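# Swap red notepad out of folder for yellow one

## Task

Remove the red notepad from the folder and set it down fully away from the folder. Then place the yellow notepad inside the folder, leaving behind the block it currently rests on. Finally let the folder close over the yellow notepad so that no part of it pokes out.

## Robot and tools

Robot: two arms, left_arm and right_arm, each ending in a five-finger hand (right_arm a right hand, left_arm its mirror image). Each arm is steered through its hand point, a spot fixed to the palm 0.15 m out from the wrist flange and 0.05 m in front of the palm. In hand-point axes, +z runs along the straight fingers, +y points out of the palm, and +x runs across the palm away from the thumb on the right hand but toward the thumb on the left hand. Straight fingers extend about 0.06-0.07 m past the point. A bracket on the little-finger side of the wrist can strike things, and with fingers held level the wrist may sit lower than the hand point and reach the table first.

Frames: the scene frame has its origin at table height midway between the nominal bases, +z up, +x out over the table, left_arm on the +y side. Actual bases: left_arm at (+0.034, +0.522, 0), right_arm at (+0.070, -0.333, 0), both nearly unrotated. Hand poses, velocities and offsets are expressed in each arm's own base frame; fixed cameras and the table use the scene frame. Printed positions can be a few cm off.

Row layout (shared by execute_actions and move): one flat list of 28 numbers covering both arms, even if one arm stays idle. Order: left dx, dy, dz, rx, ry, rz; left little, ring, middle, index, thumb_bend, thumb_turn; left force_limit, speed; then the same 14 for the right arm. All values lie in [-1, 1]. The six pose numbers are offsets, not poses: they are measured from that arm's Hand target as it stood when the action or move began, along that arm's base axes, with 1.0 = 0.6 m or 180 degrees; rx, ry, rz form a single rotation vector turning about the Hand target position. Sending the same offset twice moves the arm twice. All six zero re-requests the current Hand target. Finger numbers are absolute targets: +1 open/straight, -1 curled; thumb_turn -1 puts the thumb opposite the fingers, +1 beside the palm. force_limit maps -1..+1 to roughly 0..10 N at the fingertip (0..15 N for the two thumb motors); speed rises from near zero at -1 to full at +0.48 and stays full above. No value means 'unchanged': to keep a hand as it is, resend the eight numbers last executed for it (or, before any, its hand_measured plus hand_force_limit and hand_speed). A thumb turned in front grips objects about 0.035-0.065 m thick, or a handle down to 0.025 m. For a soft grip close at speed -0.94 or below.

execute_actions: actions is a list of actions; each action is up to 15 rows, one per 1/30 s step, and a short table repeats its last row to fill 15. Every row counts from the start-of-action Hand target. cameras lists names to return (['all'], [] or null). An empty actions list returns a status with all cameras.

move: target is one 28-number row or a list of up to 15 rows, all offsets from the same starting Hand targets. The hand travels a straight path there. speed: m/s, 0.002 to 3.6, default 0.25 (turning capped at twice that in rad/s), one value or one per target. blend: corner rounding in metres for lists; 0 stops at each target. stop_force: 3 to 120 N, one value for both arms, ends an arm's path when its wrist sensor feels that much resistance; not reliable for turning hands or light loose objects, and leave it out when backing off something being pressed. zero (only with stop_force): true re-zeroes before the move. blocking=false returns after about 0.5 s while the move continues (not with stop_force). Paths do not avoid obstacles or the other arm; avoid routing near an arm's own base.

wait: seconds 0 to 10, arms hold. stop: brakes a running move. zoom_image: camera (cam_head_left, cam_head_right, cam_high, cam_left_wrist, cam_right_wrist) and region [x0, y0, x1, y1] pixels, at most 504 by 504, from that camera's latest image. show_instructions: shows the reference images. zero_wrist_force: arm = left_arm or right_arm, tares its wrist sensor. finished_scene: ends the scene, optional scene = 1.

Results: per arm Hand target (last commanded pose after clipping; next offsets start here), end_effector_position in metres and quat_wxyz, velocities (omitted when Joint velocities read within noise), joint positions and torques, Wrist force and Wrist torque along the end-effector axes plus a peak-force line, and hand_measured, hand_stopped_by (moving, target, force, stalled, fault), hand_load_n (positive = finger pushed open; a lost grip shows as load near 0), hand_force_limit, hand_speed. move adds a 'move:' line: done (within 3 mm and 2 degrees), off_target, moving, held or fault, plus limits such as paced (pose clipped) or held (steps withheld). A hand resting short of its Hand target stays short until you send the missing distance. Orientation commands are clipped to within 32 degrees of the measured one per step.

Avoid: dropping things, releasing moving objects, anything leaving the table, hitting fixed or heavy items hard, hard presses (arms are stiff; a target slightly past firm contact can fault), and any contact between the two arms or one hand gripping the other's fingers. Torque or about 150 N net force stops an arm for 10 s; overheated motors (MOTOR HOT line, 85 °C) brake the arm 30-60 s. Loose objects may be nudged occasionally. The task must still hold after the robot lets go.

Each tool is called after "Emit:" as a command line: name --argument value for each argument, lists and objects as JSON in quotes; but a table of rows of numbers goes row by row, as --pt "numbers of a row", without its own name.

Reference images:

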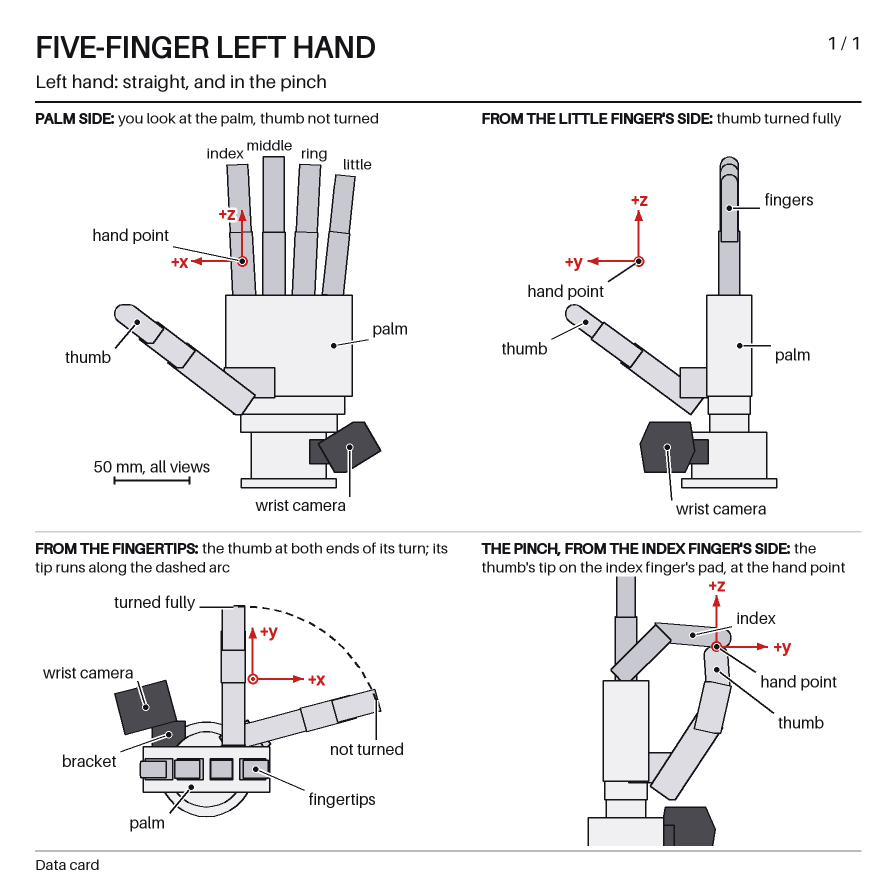

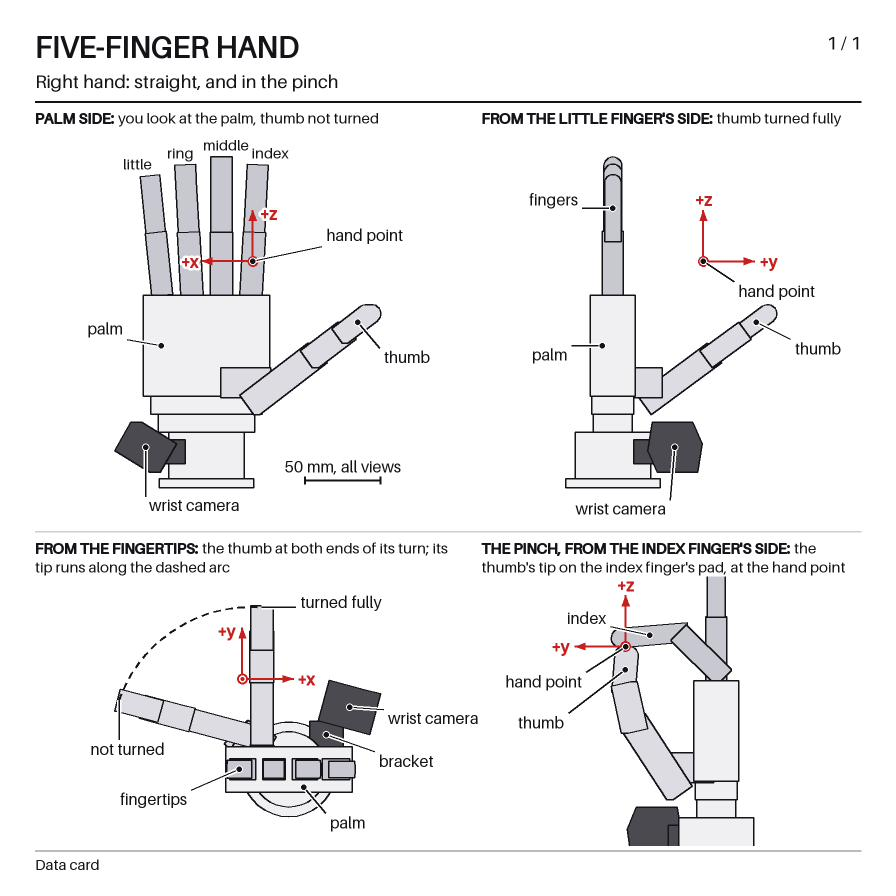

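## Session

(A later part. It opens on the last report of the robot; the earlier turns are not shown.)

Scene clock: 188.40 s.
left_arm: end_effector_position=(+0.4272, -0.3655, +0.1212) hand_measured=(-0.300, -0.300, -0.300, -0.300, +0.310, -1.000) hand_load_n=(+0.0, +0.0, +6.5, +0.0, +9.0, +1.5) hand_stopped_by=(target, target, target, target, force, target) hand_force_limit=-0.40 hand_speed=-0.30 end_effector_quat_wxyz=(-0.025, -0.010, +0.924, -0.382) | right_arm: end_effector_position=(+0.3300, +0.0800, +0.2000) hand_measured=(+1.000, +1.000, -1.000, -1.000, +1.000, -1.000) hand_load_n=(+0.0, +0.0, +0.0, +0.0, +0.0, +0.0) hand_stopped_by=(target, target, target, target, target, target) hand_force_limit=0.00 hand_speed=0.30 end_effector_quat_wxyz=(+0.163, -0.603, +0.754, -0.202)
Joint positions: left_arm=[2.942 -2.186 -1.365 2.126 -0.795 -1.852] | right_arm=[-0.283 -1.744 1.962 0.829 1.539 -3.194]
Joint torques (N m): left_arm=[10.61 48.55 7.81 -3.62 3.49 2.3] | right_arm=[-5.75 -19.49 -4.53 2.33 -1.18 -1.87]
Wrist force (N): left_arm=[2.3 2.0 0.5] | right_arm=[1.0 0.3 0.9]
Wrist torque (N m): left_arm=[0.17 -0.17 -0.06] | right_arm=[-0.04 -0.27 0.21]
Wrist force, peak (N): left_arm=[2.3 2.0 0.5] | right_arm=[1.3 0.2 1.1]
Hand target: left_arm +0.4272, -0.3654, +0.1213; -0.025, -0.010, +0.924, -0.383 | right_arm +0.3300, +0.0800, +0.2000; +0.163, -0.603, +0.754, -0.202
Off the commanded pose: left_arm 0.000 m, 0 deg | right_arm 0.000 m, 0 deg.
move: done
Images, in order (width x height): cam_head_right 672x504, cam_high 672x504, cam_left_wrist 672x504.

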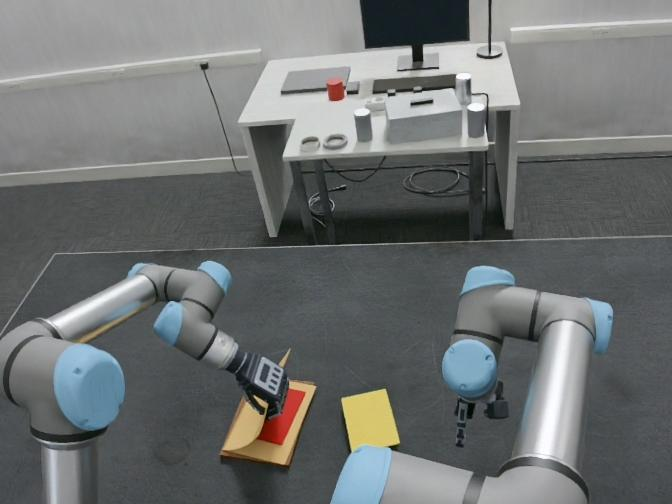

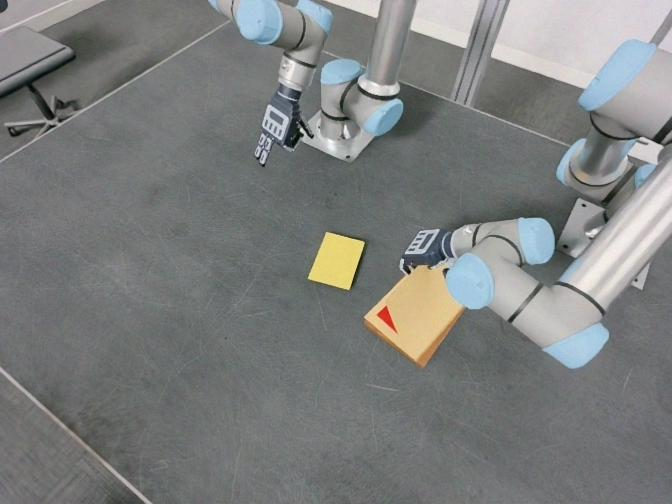

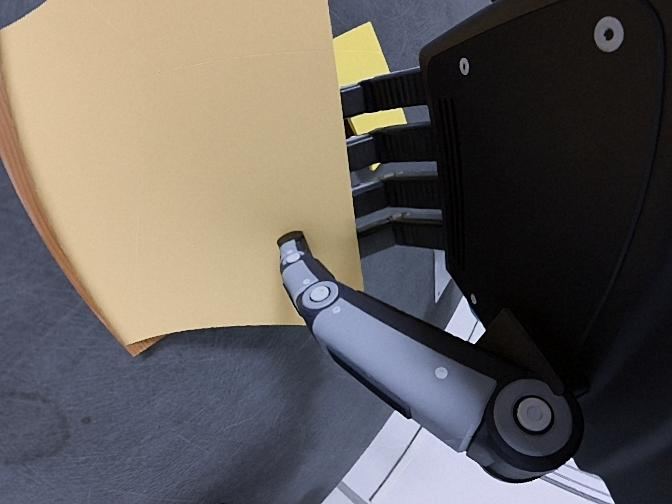

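Emit:
move --pt "0.0055 0.034 0.036 -0.0472 0.0021 0 -0.3 -0.3 -0.3 -0.3 0.2 -1 -0.4 -0.3 0 0 0 0 0 0 1 1 -1 -1 1 -1 0 0.3" --pt "0.011 0.0681 0.0652 -0.0943 0.0042 0 -0.3 -0.3 -0.3 -0.3 0.2 -1 -0.4 -0.3 0 0 0 0 0 0 1 1 -1 -1 1 -1 0 0.3" --speed 0.08 --blend 0.01 --cameras '["cam_left_wrist","cam_high","cam_head_right"]'

Emit:
zoom_image --camera "cam_head_right" --region '[200, 340, 380, 490]'

Emit:
zoom_image --camera "cam_high" --region '[345, 240, 485, 380]'

Scene clock: 191.10 s.
left_arm: end_effector_position=(+0.4338, -0.3246, +0.1604) hand_measured=(-0.300, -0.300, -0.300, -0.300, +0.310, -1.000) hand_load_n=(+0.0, +0.0, +7.0, +0.0, +8.5, +1.0) hand_stopped_by=(target, target, target, target, force, target) hand_force_limit=-0.40 hand_speed=-0.30 end_effector_quat_wxyz=(-0.032, -0.009, +0.857, -0.515) | right_arm: end_effector_position=(+0.3300, +0.0800, +0.2000) hand_measured=(+1.000, +1.000, -1.000, -1.000, +1.000, -1.000) hand_load_n=(+0.0, +0.0, +0.0, +0.0, +0.0, +0.5) hand_stopped_by=(target, target, target, target, target, target) hand_force_limit=0.00 hand_speed=0.30 end_effector_quat_wxyz=(+0.163, -0.603, +0.754, -0.202)
Joint positions: left_arm=[3.143 -2.166 -1.499 1.993 -0.49 -1.531] | right_arm=[-0.283 -1.744 1.962 0.829 1.539 -3.194]
Joint torques (N m): left_arm=[10.24 29.41 6.06 -3.8 3.82 1.98] | right_arm=[-4.89 -18.92 -3.82 2.35 -1.25 -1.73]
Wrist force (N): left_arm=[2.2 2.3 0.0] | right_arm=[1.2 0.1 0.9]
Wrist torque (N m): left_arm=[0.15 -0.21 -0.08] | right_arm=[-0.08 -0.29 0.21]
Wrist force, peak (N): left_arm=[2.5 2.4 -0.2] | right_arm=[1.5 0.2 0.9]
Hand target: left_arm +0.4338, -0.3246, +0.1604; -0.032, -0.009, +0.857, -0.515 | right_arm +0.3300, +0.0800, +0.2000; +0.163, -0.603, +0.754, -0.202
Off the commanded pose: left_arm 0.000 m, 0 deg | right_arm 0.000 m, 0 deg.
move: done
Images, in order (width x height): cam_head_right 672x504, cam_high 672x504, cam_left_wrist 672x504.

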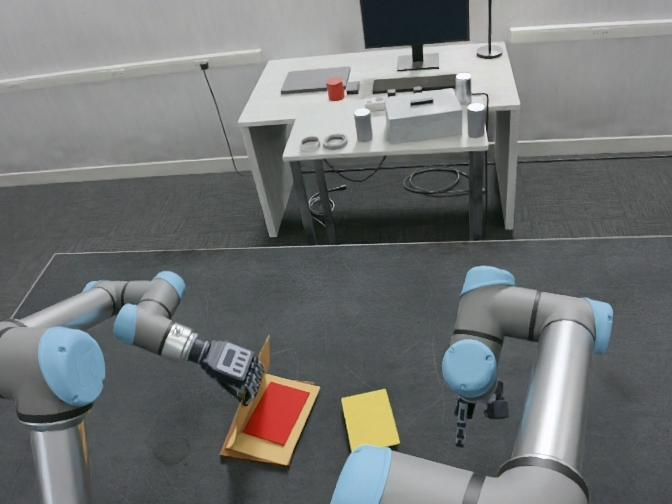

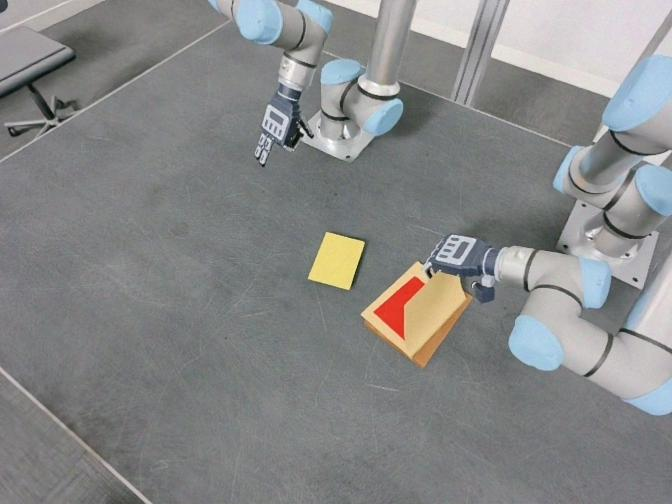

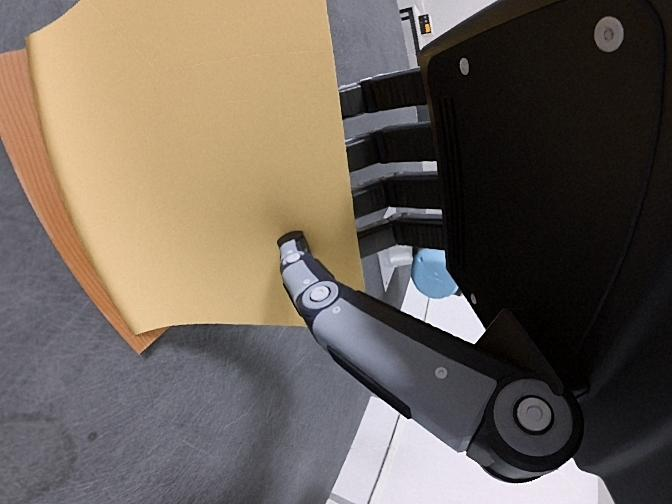

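Scaled by 2.800 from the camera's 672x504 image, which has a finer 960x720 frame.

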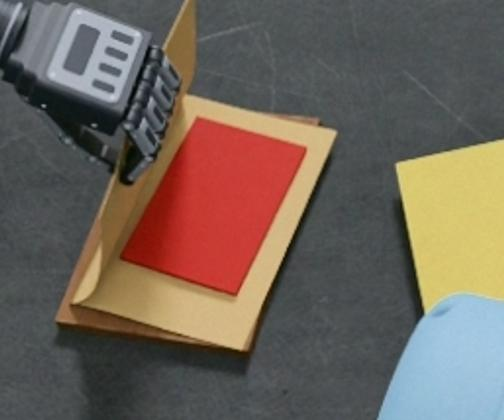

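Scaled by 3.600 from the camera's 672x504 image, which has a finer 960x720 frame.

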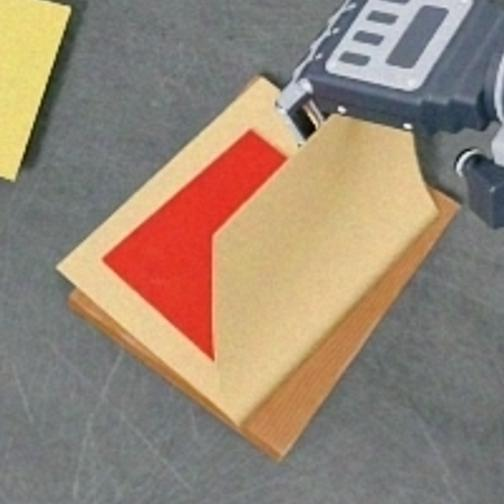

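Emit:
move --pt "0.006 0.037 0.013 -0.05 0.0022 0 -0.3 -0.3 -0.3 -0.3 0.2 -1 -0.4 -0.3 0 0 0 0 0 0 1 1 -1 -1 1 -1 0 0.3" --pt "0.012 0.0741 0.0212 -0.0999 0.0045 0 -0.3 -0.3 -0.3 -0.3 0.2 -1 -0.4 -0.3 0 0 0 0 0 0 1 1 -1 -1 1 -1 0 0.3" --speed 0.08 --blend 0.01 --cameras '["cam_left_wrist","cam_high","cam_head_right"]'

Emit:
zoom_image --camera "cam_head_right" --region '[200, 340, 380, 490]'

Emit:
zoom_image --camera "cam_high" --region '[345, 240, 485, 380]'

Scene clock: 194.27 s.
left_arm: end_effector_position=(+0.4410, -0.2802, +0.1731) hand_measured=(-0.300, -0.300, -0.300, -0.300, +0.310, -1.000) hand_load_n=(+0.0, -0.5, +7.0, +0.0, +8.0, +1.5) hand_stopped_by=(target, target, target, target, force, target) hand_force_limit=-0.40 hand_speed=-0.30 end_effector_quat_wxyz=(-0.039, -0.008, +0.766, -0.642) | right_arm: end_effector_position=(+0.3300, +0.0800, +0.2000) hand_measured=(+1.000, +1.000, -1.000, -1.000, +1.000, -1.000) hand_load_n=(+0.0, +0.0, +0.0, +0.0, +0.0, +0.0) hand_stopped_by=(target, target, target, target, target, target) hand_force_limit=0.00 hand_speed=0.30 end_effector_quat_wxyz=(+0.163, -0.603, +0.754, -0.202)
Joint positions: left_arm=[3.323 -2.268 -1.723 1.498 -0.29 -0.7] | right_arm=[-0.283 -1.744 1.962 0.829 1.539 -3.194]
Joint torques (N m): left_arm=[10.82 29.17 1.86 -3.14 -0.93 2.24] | right_arm=[-4.14 -19.73 -4.31 2.14 -1.23 -1.8]
Wrist force (N): left_arm=[3.0 2.4 -1.1] | right_arm=[1.2 0.5 0.8]
Wrist torque (N m): left_arm=[0.18 -0.34 -0.03] | right_arm=[-0.02 -0.29 0.23]
Wrist force, peak (N): left_arm=[3.0 2.4 -1.1] | right_arm=[1.6 0.2 0.9]
Hand target: left_arm +0.4410, -0.2801, +0.1731; -0.039, -0.008, +0.766, -0.642 | right_arm +0.3300, +0.0800, +0.2000; +0.163, -0.603, +0.754, -0.202
Off the commanded pose: left_arm 0.000 m, 0 deg | right_arm 0.000 m, 0 deg.
move: done
Images, in order (width x height): cam_head_right 672x504, cam_high 672x504, cam_left_wrist 672x504.

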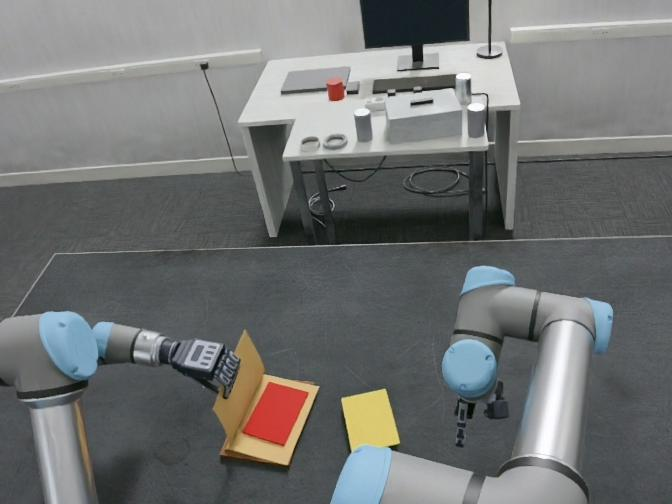

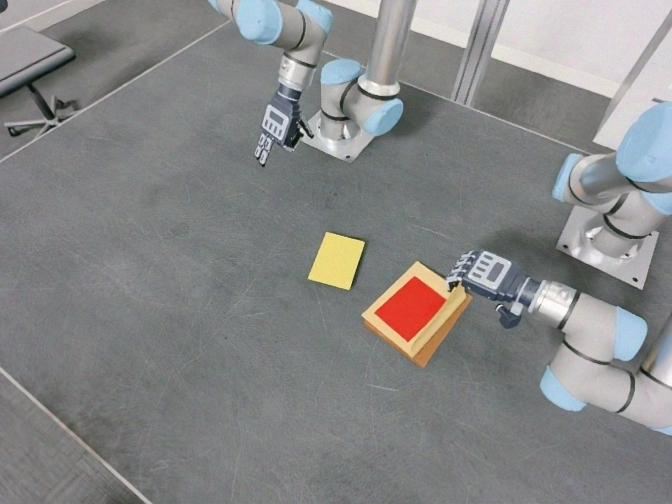

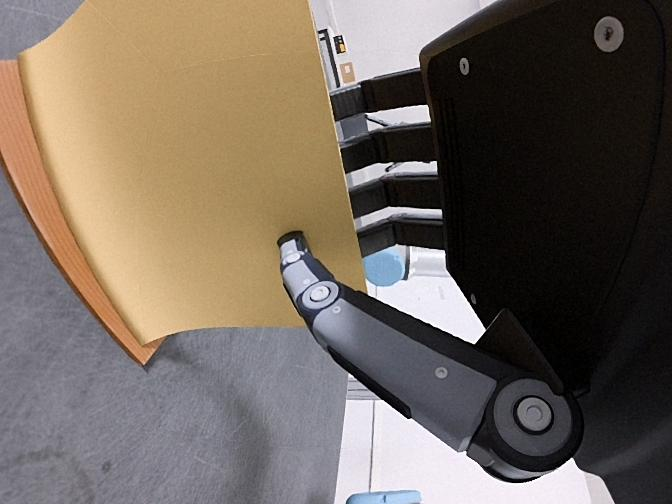

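Scaled by 2.800 from the camera's 672x504 image, which has a finer 960x720 frame.

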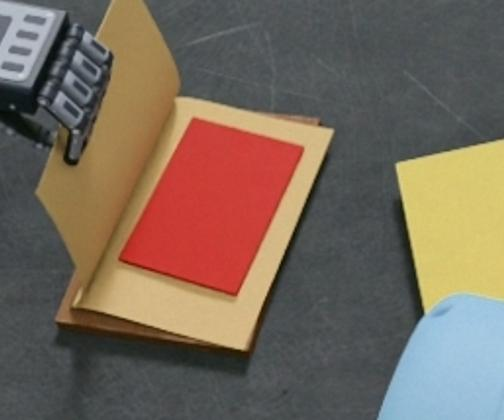

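Scaled by 3.600 from the camera's 672x504 image, which has a finer 960x720 frame.

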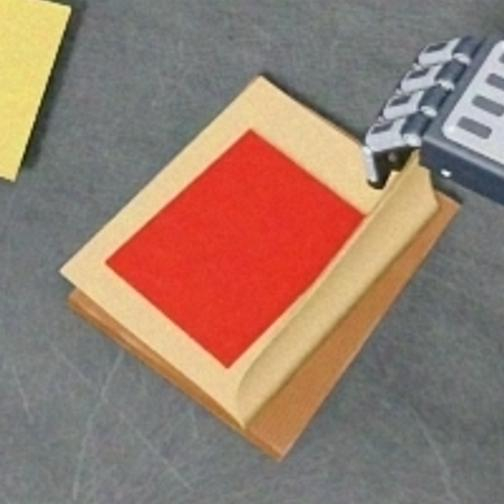

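Emit:
move --pt "0.0095 0.0513 0.003 -0.0416 0.0019 0 -0.3 -0.3 -0.3 -0.3 0.2 -1 -0.4 -0.3 0 0 0 0 0 0 1 1 -1 -1 1 -1 0 0.3" --pt "0.0189 0.1023 -0.0077 -0.0832 0.0037 0 -0.3 -0.3 -0.3 -0.3 0.2 -1 -0.4 -0.3 0 0 0 0 0 0 1 1 -1 -1 1 -1 0 0.3" --speed 0.08 --blend 0.01 --cameras '["cam_left_wrist","cam_high","cam_head_right"]'

Emit:
zoom_image --camera "cam_head_right" --region '[180, 320, 360, 470]'

Emit:
zoom_image --camera "cam_high" --region '[345, 240, 485, 380]'

Scene clock: 198.77 s.
left_arm: end_effector_position=(+0.4524, -0.2188, +0.1685) hand_measured=(-0.300, -0.300, -0.300, -0.300, +0.310, -1.000) hand_load_n=(+0.0, +0.0, +7.5, +0.0, +8.0, +1.5) hand_stopped_by=(target, target, target, target, force, target) hand_force_limit=-0.40 hand_speed=-0.30 end_effector_quat_wxyz=(-0.045, -0.006, +0.675, -0.736) | right_arm: end_effector_position=(+0.3300, +0.0800, +0.2000) hand_measured=(+1.000, +1.000, -1.000, -1.000, +1.000, -1.000) hand_load_n=(+0.0, +0.0, +0.0, +0.0, +0.0, +0.0) hand_stopped_by=(target, target, target, target, target, target) hand_force_limit=0.00 hand_speed=0.30 end_effector_quat_wxyz=(+0.163, -0.603, +0.754, -0.202)
Joint positions: left_arm=[3.477 -2.351 -1.937 0.916 -0.397 0.143] | right_arm=[-0.283 -1.744 1.962 0.829 1.539 -3.194]
Joint torques (N m): left_arm=[10.4 28.46 -0.52 -1.74 -2.59 2.18] | right_arm=[-5.31 -19.49 -4.41 2.15 -1.23 -1.72]
Wrist force (N): left_arm=[2.9 2.2 -1.9] | right_arm=[1.1 0.4 0.6]
Wrist torque (N m): left_arm=[0.18 -0.37 -0.04] | right_arm=[-0.02 -0.28 0.22]
Wrist force, peak (N): left_arm=[2.9 2.5 -1.9] | right_arm=[1.5 0.0 0.9]
Hand target: left_arm +0.4524, -0.2187, +0.1685; -0.044, -0.006, +0.675, -0.736 | right_arm +0.3300, +0.0800, +0.2000; +0.163, -0.603, +0.754, -0.202
Off the commanded pose: left_arm 0.000 m, 0 deg | right_arm 0.000 m, 0 deg.
move: done
Images, in order (width x height): cam_head_right 672x504, cam_high 672x504, cam_left_wrist 672x504.

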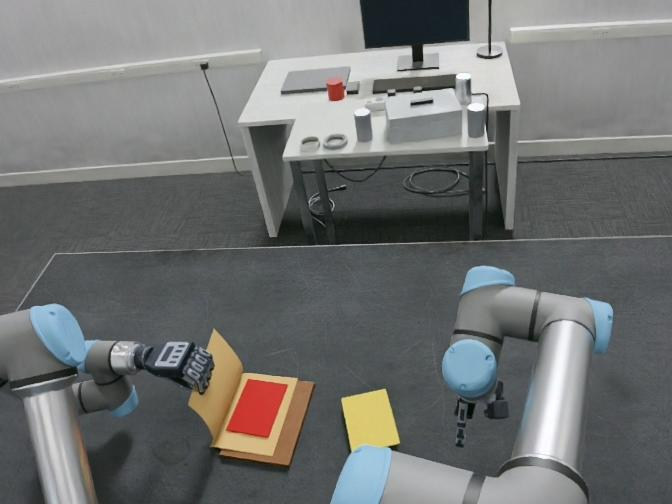

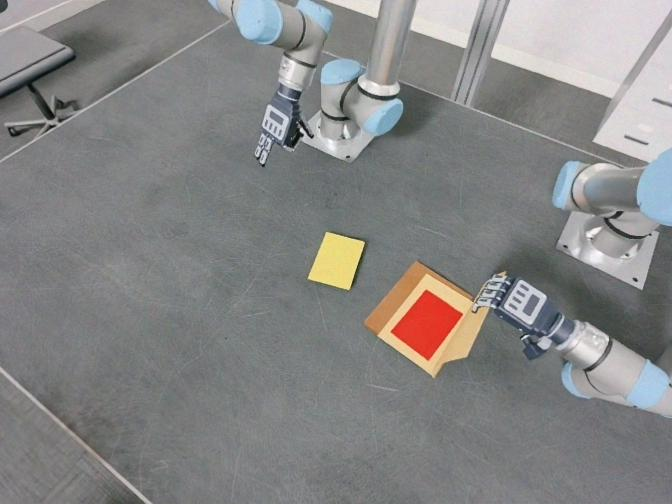

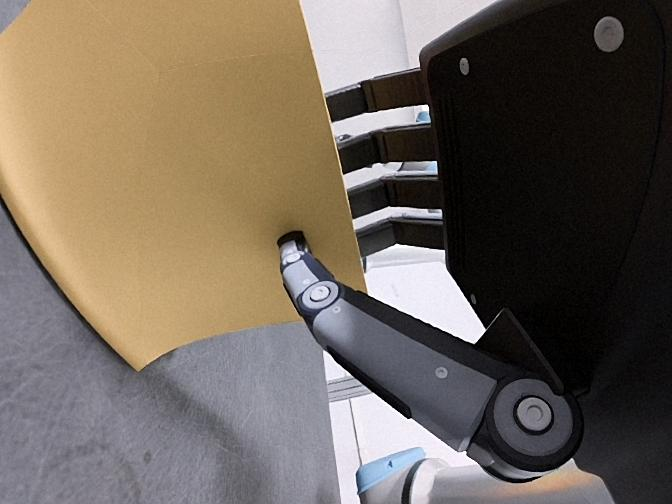

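Scaled by 2.800 from the camera's 672x504 image, which has a finer 960x720 frame.

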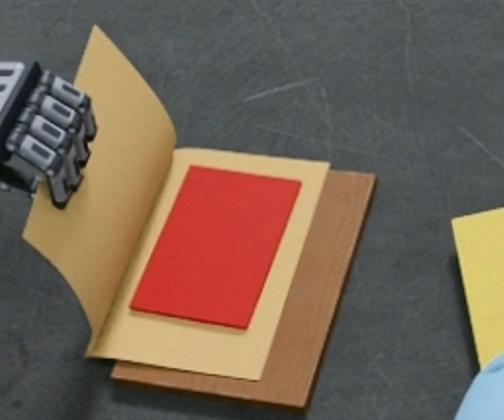

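Scaled by 3.600 from the camera's 672x504 image, which has a finer 960x720 frame.

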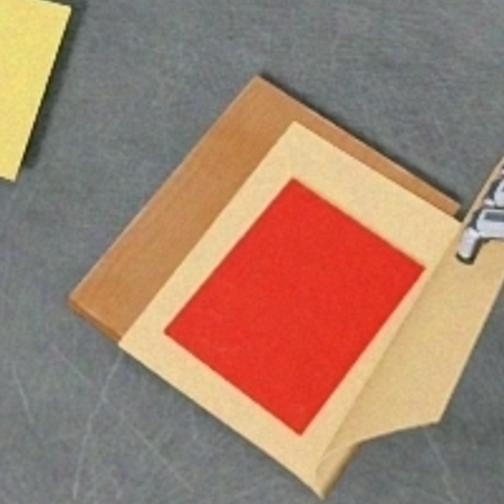

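Emit:
move --target '[0,0,0,0,0,0,-0.3,-0.3,-0.3,-0.3,0.2,-1,-0.4,-0.3,0.2712,0.55,0.0,0,0,0.0208,1,1,-1,1,1,-1,0,0.3]' --speed 0.2 --cameras '["all"]'

Scene clock: 203.67 s.
left_arm: end_effector_position=(+0.4524, -0.2187, +0.1685) hand_measured=(-0.300, -0.300, -0.300, -0.300, +0.310, -1.000) hand_load_n=(-0.5, +0.0, +7.0, +0.0, +8.0, +1.5) hand_stopped_by=(target, target, target, target, force, target) hand_force_limit=-0.40 hand_speed=-0.30 end_effector_quat_wxyz=(-0.044, -0.006, +0.675, -0.736) | right_arm: end_effector_position=(+0.4927, +0.4100, +0.2000) hand_measured=(+1.000, +1.000, -1.000, +1.000, +1.000, -1.000) hand_load_n=(+0.0, +0.0, +0.0, +0.0, +0.0, +0.0) hand_stopped_by=(target, target, target, target, target, target) hand_force_limit=0.00 hand_speed=0.30 end_effector_quat_wxyz=(+0.169, -0.627, +0.734, -0.197)
Joint positions: left_arm=[3.478 -2.352 -1.937 0.916 -0.397 0.144] | right_arm=[0.519 -0.932 0.973 1.104 1.888 -2.535]
Joint torques (N m): left_arm=[10.16 28.55 -0.67 -1.61 -2.65 2.1] | right_arm=[11.36 -37.57 -32.9 2.76 2.17 1.56]
Wrist force (N): left_arm=[2.9 2.4 -1.6] | right_arm=[0.9 0.2 0.5]
Wrist torque (N m): left_arm=[0.20 -0.36 -0.05] | right_arm=[-0.06 -0.23 0.02]
Wrist force, peak (N): left_arm=[3.1 2.4 -1.9] | right_arm=[2.3 0.6 0.7]
Hand target: left_arm +0.4524, -0.2187, +0.1685; -0.044, -0.006, +0.675, -0.736 | right_arm +0.4927, +0.4100, +0.2000; +0.169, -0.627, +0.734, -0.197
Off the commanded pose: left_arm 0.000 m, 0 deg | right_arm 0.000 m, 0 deg.
move: done

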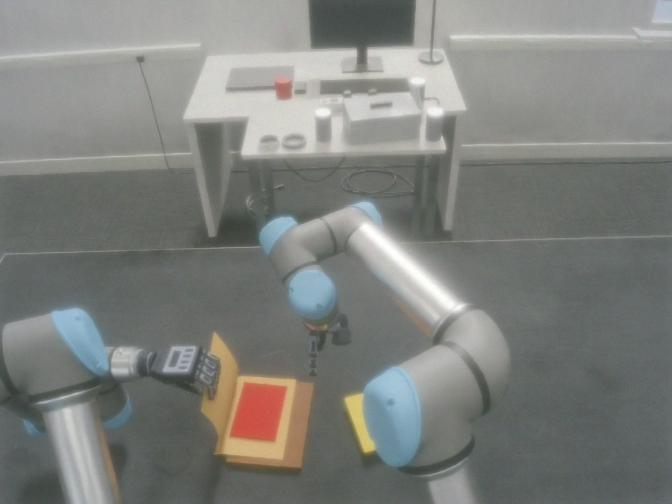

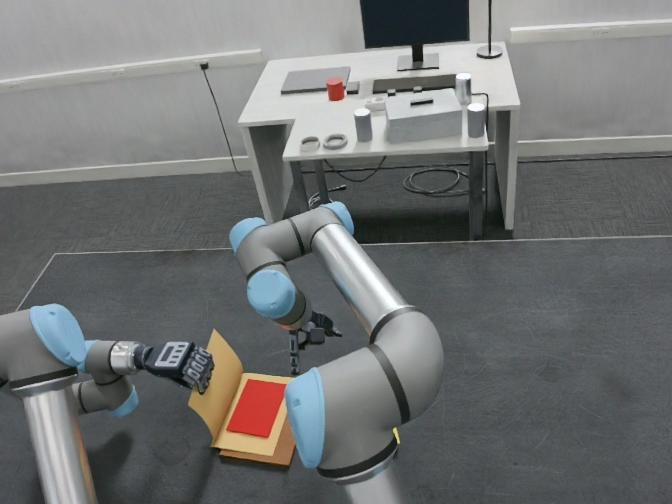

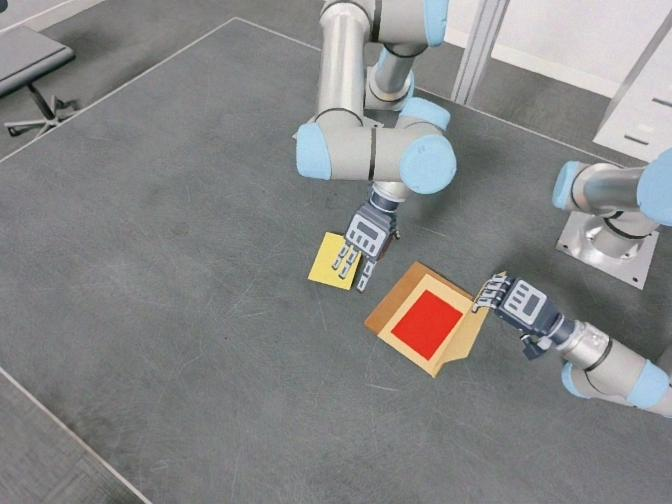

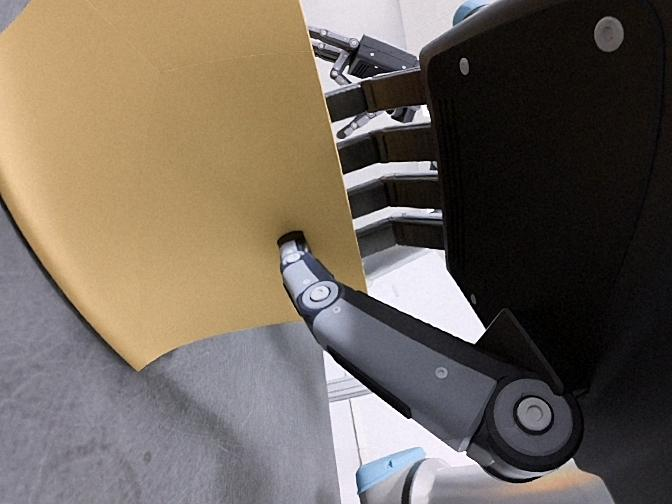

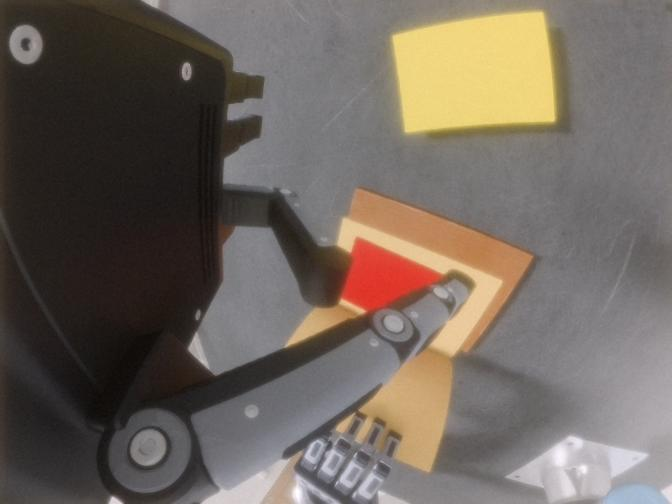

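Emit:
move --target '[0,0,0,0,0,0,-0.3,-0.3,-0.3,-0.3,0.2,-1,-0.4,-0.3,0,0.2285,-0.05,0,0,0,1,1,-1,1,1,-1,0,0.3]' --speed 0.15 --cameras '["cam_head_left","cam_head_right","cam_high","cam_right_wrist"]'

Emit:
zoom_image --camera "cam_high" --region '[300, 180, 540, 390]'

Emit:
zoom_image --camera "cam_head_right" --region '[120, 200, 400, 480]'

Scene clock: 205.67 s.
left_arm: end_effector_position=(+0.4524, -0.2187, +0.1685) hand_measured=(-0.300, -0.300, -0.300, -0.300, +0.310, -1.000) hand_load_n=(+0.0, +0.0, +7.0, +0.0, +8.5, +1.5) hand_stopped_by=(target, target, target, target, force, target) hand_force_limit=-0.40 hand_speed=-0.30 end_effector_quat_wxyz=(-0.044, -0.006, +0.675, -0.736) | right_arm: end_effector_position=(+0.4927, +0.5471, +0.1700) hand_measured=(+1.000, +1.000, -1.000, +1.000, +1.000, -1.000) hand_load_n=(+0.0, +0.0, +0.0, +0.5, +0.0, +0.0) hand_stopped_by=(target, target, target, target, target, target) hand_force_limit=0.00 hand_speed=0.30 end_effector_quat_wxyz=(+0.169, -0.627, +0.734, -0.197)
Joint positions: left_arm=[3.478 -2.352 -1.937 0.916 -0.397 0.144] | right_arm=[0.704 -0.533 0.344 1.397 1.96 -2.353]
Joint torques (N m): left_arm=[10.21 28.68 -1.49 -1.65 -2.69 2.13] | right_arm=[10.67 -50.86 -30.86 3.25 2.43 1.73]
Wrist force (N): left_arm=[3.0 2.3 -1.8] | right_arm=[0.8 0.4 0.4]
Wrist torque (N m): left_arm=[0.19 -0.38 -0.04] | right_arm=[-0.01 -0.20 0.02]
Wrist force, peak (N): left_arm=[3.0 2.4 -2.0] | right_arm=[1.6 0.1 0.4]
Hand target: left_arm +0.4524, -0.2187, +0.1685; -0.044, -0.006, +0.675, -0.736 | right_arm +0.4927, +0.5471, +0.1700; +0.169, -0.627, +0.734, -0.197
Off the commanded pose: left_arm 0.000 m, 0 deg | right_arm 0.000 m, 0 deg.
move: done
Images, in order (width x height): cam_head_left 672x504, cam_head_right 672x504, cam_high 672x504, cam_right_wrist 672x504.

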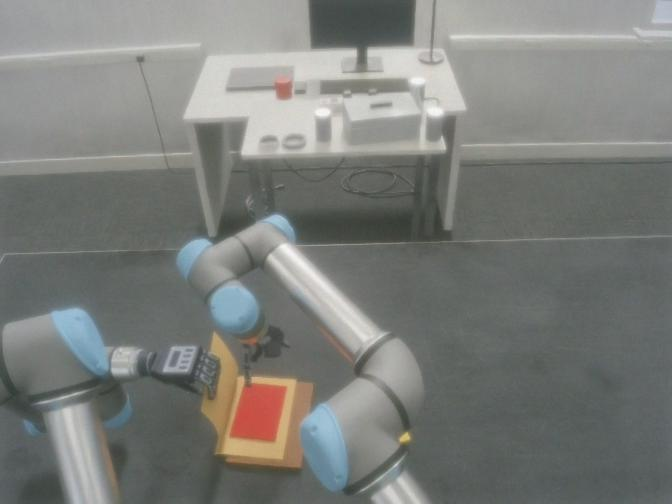

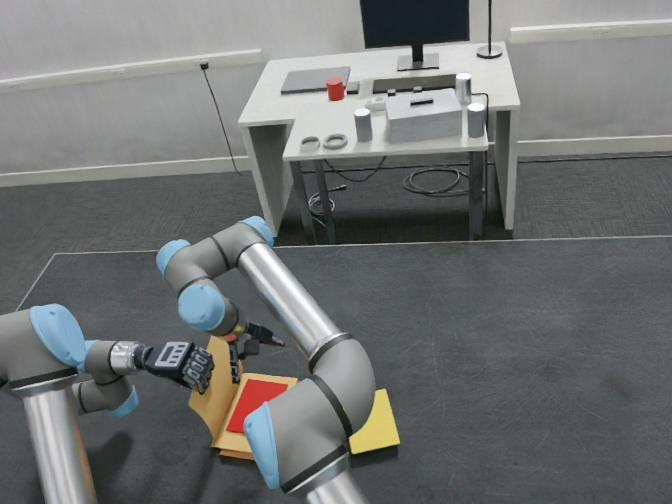

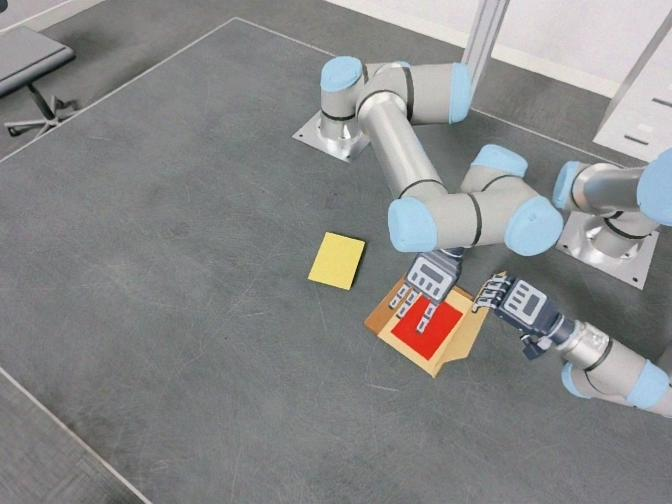

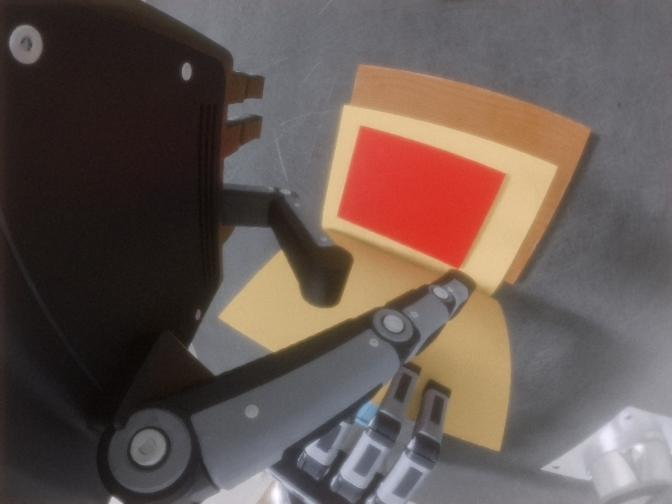

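Scaled by 2.100 from the camera's 672x504 image, which has a finer 960x720 frame.

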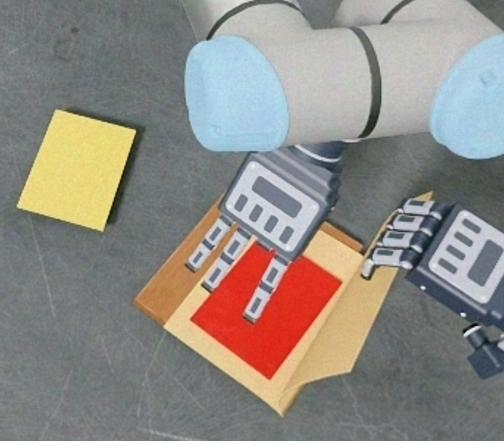

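Scaled by 1.800 from the camera's 672x504 image, which has a finer 960x720 frame.

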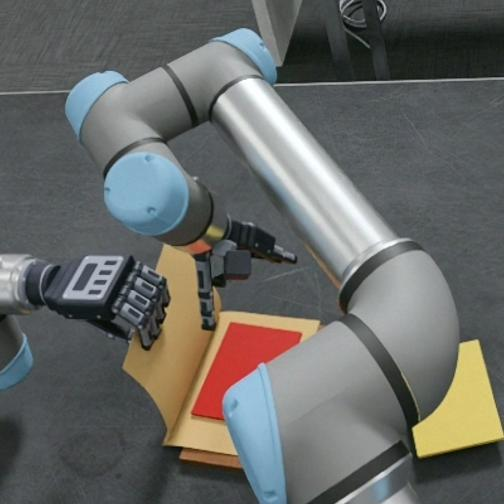

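Emit:
move --pt "0 0 0 0 0 0 -0.3 -0.3 -0.3 -0.3 0.2 -1 -0.4 -0.3 -0.02 -0.2 0.08 0 0 0 1 1 -1 1 1 -1 0 0.3" --pt "0 0 0 0 0 0 -0.3 -0.3 -0.3 -0.3 0.2 -1 -0.4 -0.3 -0.2712 -0.7785 0.1 0 0 0 1 1 -1 1 1 -1 0 0.3" --speed 0.3 --blend 0.05

Scene clock: 212.53 s.
left_arm: end_effector_position=(+0.4524, -0.2187, +0.1685) hand_measured=(-0.300, -0.300, -0.300, -0.300, +0.310, -1.000) hand_load_n=(+0.0, +0.0, +7.0, +0.0, +8.0, +1.5) hand_stopped_by=(target, target, target, target, force, target) hand_force_limit=-0.40 hand_speed=-0.30 end_effector_quat_wxyz=(-0.044, -0.006, +0.675, -0.736) | right_arm: end_effector_position=(+0.3300, +0.0800, +0.2300) hand_measured=(+1.000, +1.000, -1.000, +1.000, +1.000, -1.000) hand_load_n=(+0.0, +0.0, +0.0, +0.0, +0.0, +0.0) hand_stopped_by=(target, target, target, target, target, target) hand_force_limit=0.00 hand_speed=0.30 end_effector_quat_wxyz=(+0.169, -0.627, +0.734, -0.197)
Joint positions: left_arm=[3.478 -2.352 -1.937 0.916 -0.397 0.144] | right_arm=[-0.303 -1.757 1.895 0.913 1.496 -3.268]
Joint torques (N m): left_arm=[9.68 28.58 -1.42 -1.64 -2.76 2.04] | right_arm=[-7.11 -20.18 -4.15 2.84 -1.64 -1.66]
Wrist force (N): left_arm=[2.9 2.4 -1.6] | right_arm=[1.1 0.2 0.7]
Wrist torque (N m): left_arm=[0.19 -0.36 -0.05] | right_arm=[-0.03 -0.27 0.22]
Wrist force, peak (N): left_arm=[3.1 2.6 -1.8] | right_arm=[2.3 0.7 0.6]
Hand target: left_arm +0.4524, -0.2187, +0.1685; -0.044, -0.006, +0.675, -0.736 | right_arm +0.3300, +0.0800, +0.2300; +0.169, -0.627, +0.734, -0.197
Off the commanded pose: left_arm 0.000 m, 0 deg | right_arm 0.000 m, 0 deg.
move: done

Emit:
move --target '[0,0,0,0,0,0,-0.3,-0.3,-0.3,-0.3,0.2,-1,-0.4,-0.3,0.0708,-0.1263,0.0792,0.1199,0.1888,-0.0699,1,1,-1,1,1,-1,0,0.3]' --speed 0.4

Scene clock: 216.33 s.
left_arm: end_effector_position=(+0.4524, -0.2187, +0.1685) hand_measured=(-0.300, -0.300, -0.300, -0.300, +0.310, -1.000) hand_load_n=(+0.0, +0.0, +7.0, +0.0, +8.5, +1.5) hand_stopped_by=(target, target, target, target, force, target) hand_force_limit=-0.40 hand_speed=-0.30 end_effector_quat_wxyz=(-0.044, -0.006, +0.675, -0.736) | right_arm: end_effector_position=(+0.3725, +0.0043, +0.2775) hand_measured=(+1.000, +1.000, -1.000, +1.000, +1.000, -1.000) hand_load_n=(+0.0, -0.5, +0.0, +0.0, +0.0, +0.0) hand_stopped_by=(target, target, target, target, target, target) hand_force_limit=0.00 hand_speed=0.30 end_effector_quat_wxyz=(+0.039, -0.532, +0.838, +0.115)
Joint positions: left_arm=[3.478 -2.352 -1.937 0.916 -0.397 0.144] | right_arm=[-0.551 -1.251 1.45 1.546 1.399 -3.269]
Joint torques (N m): left_arm=[10.15 29.26 -0.82 -1.47 -2.62 2.06] | right_arm=[-7.19 -22.72 -30.51 4.2 1.66 1.62]
Wrist force (N): left_arm=[2.9 2.2 -1.7] | right_arm=[0.3 0.8 0.3]
Wrist torque (N m): left_arm=[0.17 -0.37 -0.04] | right_arm=[0.10 -0.11 0.00]
Wrist force, peak (N): left_arm=[3.1 2.5 -1.8] | right_arm=[1.2 0.5 1.1]
Hand target: left_arm +0.4524, -0.2187, +0.1685; -0.044, -0.006, +0.675, -0.736 | right_arm +0.3725, +0.0042, +0.2775; +0.039, -0.532, +0.838, +0.115
Off the commanded pose: left_arm 0.000 m, 0 deg | right_arm 0.000 m, 0 deg.
move: done

Emit:
move --pt "0 0 0 0 0 0 -0.3 -0.3 -0.3 -0.3 0.2 -1 -0.4 -0.3 0.1093 0.1445 0.1 0.1336 -0.0820 -0.0276 1 1 -1 1 1 -1 0 0.3" --pt "0 0 0 0 0 0 -0.3 -0.3 -0.3 -0.3 0.2 -1 -0.4 -0.3 0.1863 0.2182 0.2533 0.2539 -0.1557 -0.0525 1 1 -1 1 1 -1 0 0.3" --pt "0 0 0 0 0 0 -0.3 -0.3 -0.3 -0.3 0.2 -1 -0.4 -0.3 0.2267 0.2225 0.4357 0.3741 -0.2294 -0.0774 1 1 -1 1 1 -1 0 0.3" --pt "0 0 0 0 0 0 -0.3 -0.3 -0.3 -0.3 0.2 -1 -0.4 -0.3 0.2223 0.1570 0.6102 0.4944 -0.3032 -0.1022 1 1 -1 1 1 -1 0 0.3" --pt "0 0 0 0 0 0 -0.3 -0.3 -0.3 -0.3 0.2 -1 -0.4 -0.3 0.1748 0.0345 0.7427 0.6146 -0.3769 -0.1271 1 1 -1 1 1 -1 0 0.3" --pt "0 0 0 0 0 0 -0.3 -0.3 -0.3 -0.3 0.2 -1 -0.4 -0.3 0.0822 -0.1387 0.8088 0.7482 -0.4588 -0.1547 1 1 -1 1 1 -1 0 0.3" --speed 0.35 --blend 0.02 --cameras '["cam_high","cam_head_right"]'

Scene clock: 221.40 s.
left_arm: end_effector_position=(+0.4524, -0.2187, +0.1685) hand_measured=(-0.300, -0.300, -0.300, -0.300, +0.310, -1.000) hand_load_n=(+0.0, +0.0, +7.0, +0.0, +8.5, +1.5) hand_stopped_by=(target, target, target, target, force, target) hand_force_limit=-0.40 hand_speed=-0.30 end_effector_quat_wxyz=(-0.044, -0.006, +0.675, -0.736) | right_arm: end_effector_position=(+0.4218, -0.0789, +0.7628) hand_measured=(+1.000, +1.000, -1.000, +1.000, +1.000, -1.000) hand_load_n=(+0.0, +0.0, +0.0, +0.0, +0.0, +0.0) hand_stopped_by=(target, target, target, target, target, target) hand_force_limit=0.00 hand_speed=0.30 end_effector_quat_wxyz=(+0.892, +0.027, +0.118, +0.436)
Joint positions: left_arm=[3.478 -2.352 -1.937 0.916 -0.397 0.144] | right_arm=[-0.55 -1.25 1.45 1.545 -1.4 -3.269]
Joint torques (N m): left_arm=[9.66 29.53 -0.24 -1.57 -2.62 2.07] | right_arm=[10.45 -22.82 -30.74 3.43 -1.74 -2.1]
Wrist force (N): left_arm=[3.0 2.4 -1.7] | right_arm=[0.9 0.5 2.8]
Wrist torque (N m): left_arm=[0.20 -0.38 -0.04] | right_arm=[-0.03 -0.08 0.09]
Wrist force, peak (N): left_arm=[3.1 2.3 -2.0] | right_arm=[0.2 0.9 3.1]
Hand target: left_arm +0.4524, -0.2187, +0.1685; -0.044, -0.006, +0.675, -0.736 | right_arm +0.4218, -0.0790, +0.7628; +0.892, +0.027, +0.118, +0.436
Off the commanded pose: left_arm 0.000 m, 0 deg | right_arm 0.000 m, 0 deg.
move: done
Images, in order (width x height): cam_head_right 672x504, cam_high 672x504.

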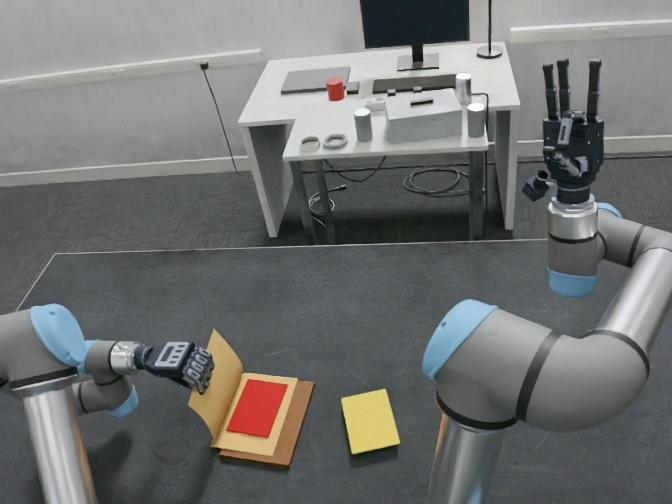

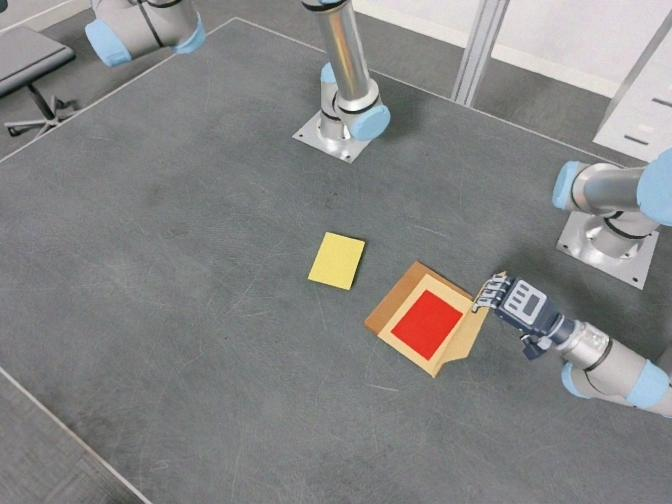

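Emit:
move --pt "0 0 0 0 0 0 -0.3 -0.3 -0.3 -0.3 0.2 -1 -0.4 -0.3 0.2192 -0.1895 0.0212 0.1598 0.1261 0.1509 1 1 -1 1 1 -1 0 0.3" --pt "0 0 0 0 0 0 -0.3 -0.3 -0.3 -0.3 0.2 -1 -0.4 -0.3 0.4190 -0.3410 -0.1362 0.3779 0.1883 0.2667 1 1 -1 1 1 -1 0 0.3" --pt "0 0 0 0 0 0 -0.3 -0.3 -0.3 -0.3 0.2 -1 -0.4 -0.3 0.5108 -0.3918 -0.4065 0.6337 0.1601 0.3197 1 1 -1 1 1 -1 0 0.3" --pt "0 0 0 0 0 0 -0.3 -0.3 -0.3 -0.3 0.2 -1 -0.4 -0.3 0.4693 -0.3280 -0.6687 0.8809 0.0118 0.2711 1 1 -1 1 1 -1 0 0.3" --pt "0 0 0 0 0 0 -0.3 -0.3 -0.3 -0.3 0.2 -1 -0.4 -0.3 0.3412 -0.1882 -0.8283 -0.9090 0.2330 -0.0786 1 1 -1 1 1 -1 0 0.3" --pt "0 0 0 0 0 0 -0.3 -0.3 -0.3 -0.3 0.2 -1 -0.4 -0.3 0.1968 -0.0325 -0.8665 -0.7481 0.4587 0.1546 1 1 -1 1 1 -1 0 0.3" --speed 0.45 --blend 0.02 --cameras '["cam_high","cam_head_right"]'

Scene clock: 228.57 s.
left_arm: end_effector_position=(+0.4524, -0.2187, +0.1685) hand_measured=(-0.300, -0.300, -0.300, -0.300, +0.310, -1.000) hand_load_n=(+0.0, +0.0, +7.5, +0.0, +8.5, +1.5) hand_stopped_by=(target, target, target, target, force, target) hand_force_limit=-0.40 hand_speed=-0.30 end_effector_quat_wxyz=(-0.044, -0.006, +0.675, -0.736) | right_arm: end_effector_position=(+0.5400, -0.0985, +0.2429) hand_measured=(+1.000, +1.000, -1.000, +1.000, +1.000, -1.000) hand_load_n=(+0.0, +0.0, +0.0, +0.0, +0.0, +0.0) hand_stopped_by=(target, target, target, target, target, target) hand_force_limit=0.00 hand_speed=0.30 end_effector_quat_wxyz=(+0.040, -0.533, +0.838, +0.115)
Joint positions: left_arm=[3.478 -2.352 -1.937 0.916 -0.397 0.144] | right_arm=[-0.551 -1.25 1.45 4.687 -1.399 -0.128]
Joint torques (N m): left_arm=[8.89 29.48 -0.9 -1.61 -2.7 1.93] | right_arm=[-6.82 -48.15 -6.04 -0.14 2.02 1.78]
Wrist force (N): left_arm=[2.8 2.4 -1.7] | right_arm=[0.1 0.8 0.4]
Wrist torque (N m): left_arm=[0.19 -0.35 -0.05] | right_arm=[0.10 -0.10 0.00]
Wrist force, peak (N): left_arm=[2.9 2.6 -1.8] | right_arm=[0.5 1.5 3.3]
Hand target: left_arm +0.4524, -0.2187, +0.1685; -0.044, -0.006, +0.675, -0.736 | right_arm +0.5399, -0.0985, +0.2429; +0.040, -0.532, +0.838, +0.115
Off the commanded pose: left_arm 0.000 m, 0 deg | right_arm 0.000 m, 0 deg.
move: done
Images, in order (width x height): cam_head_right 672x504, cam_high 672x504.

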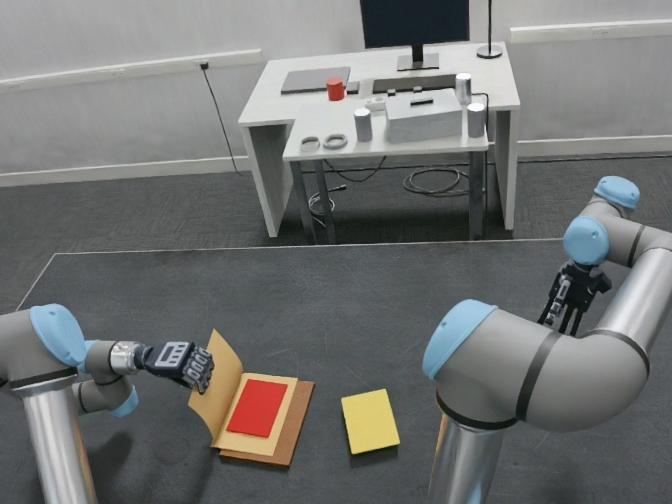

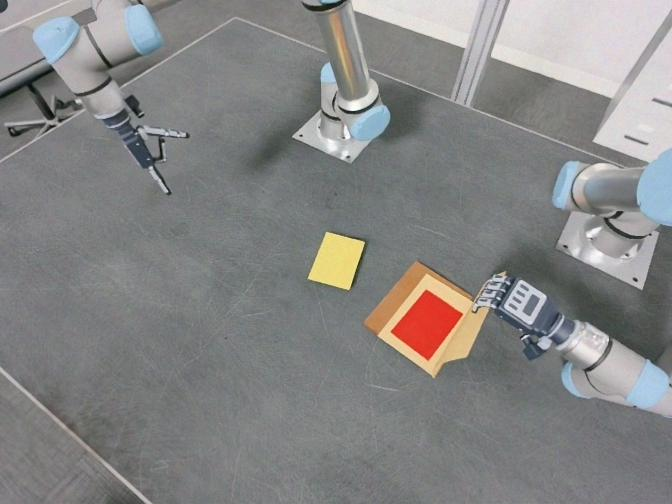

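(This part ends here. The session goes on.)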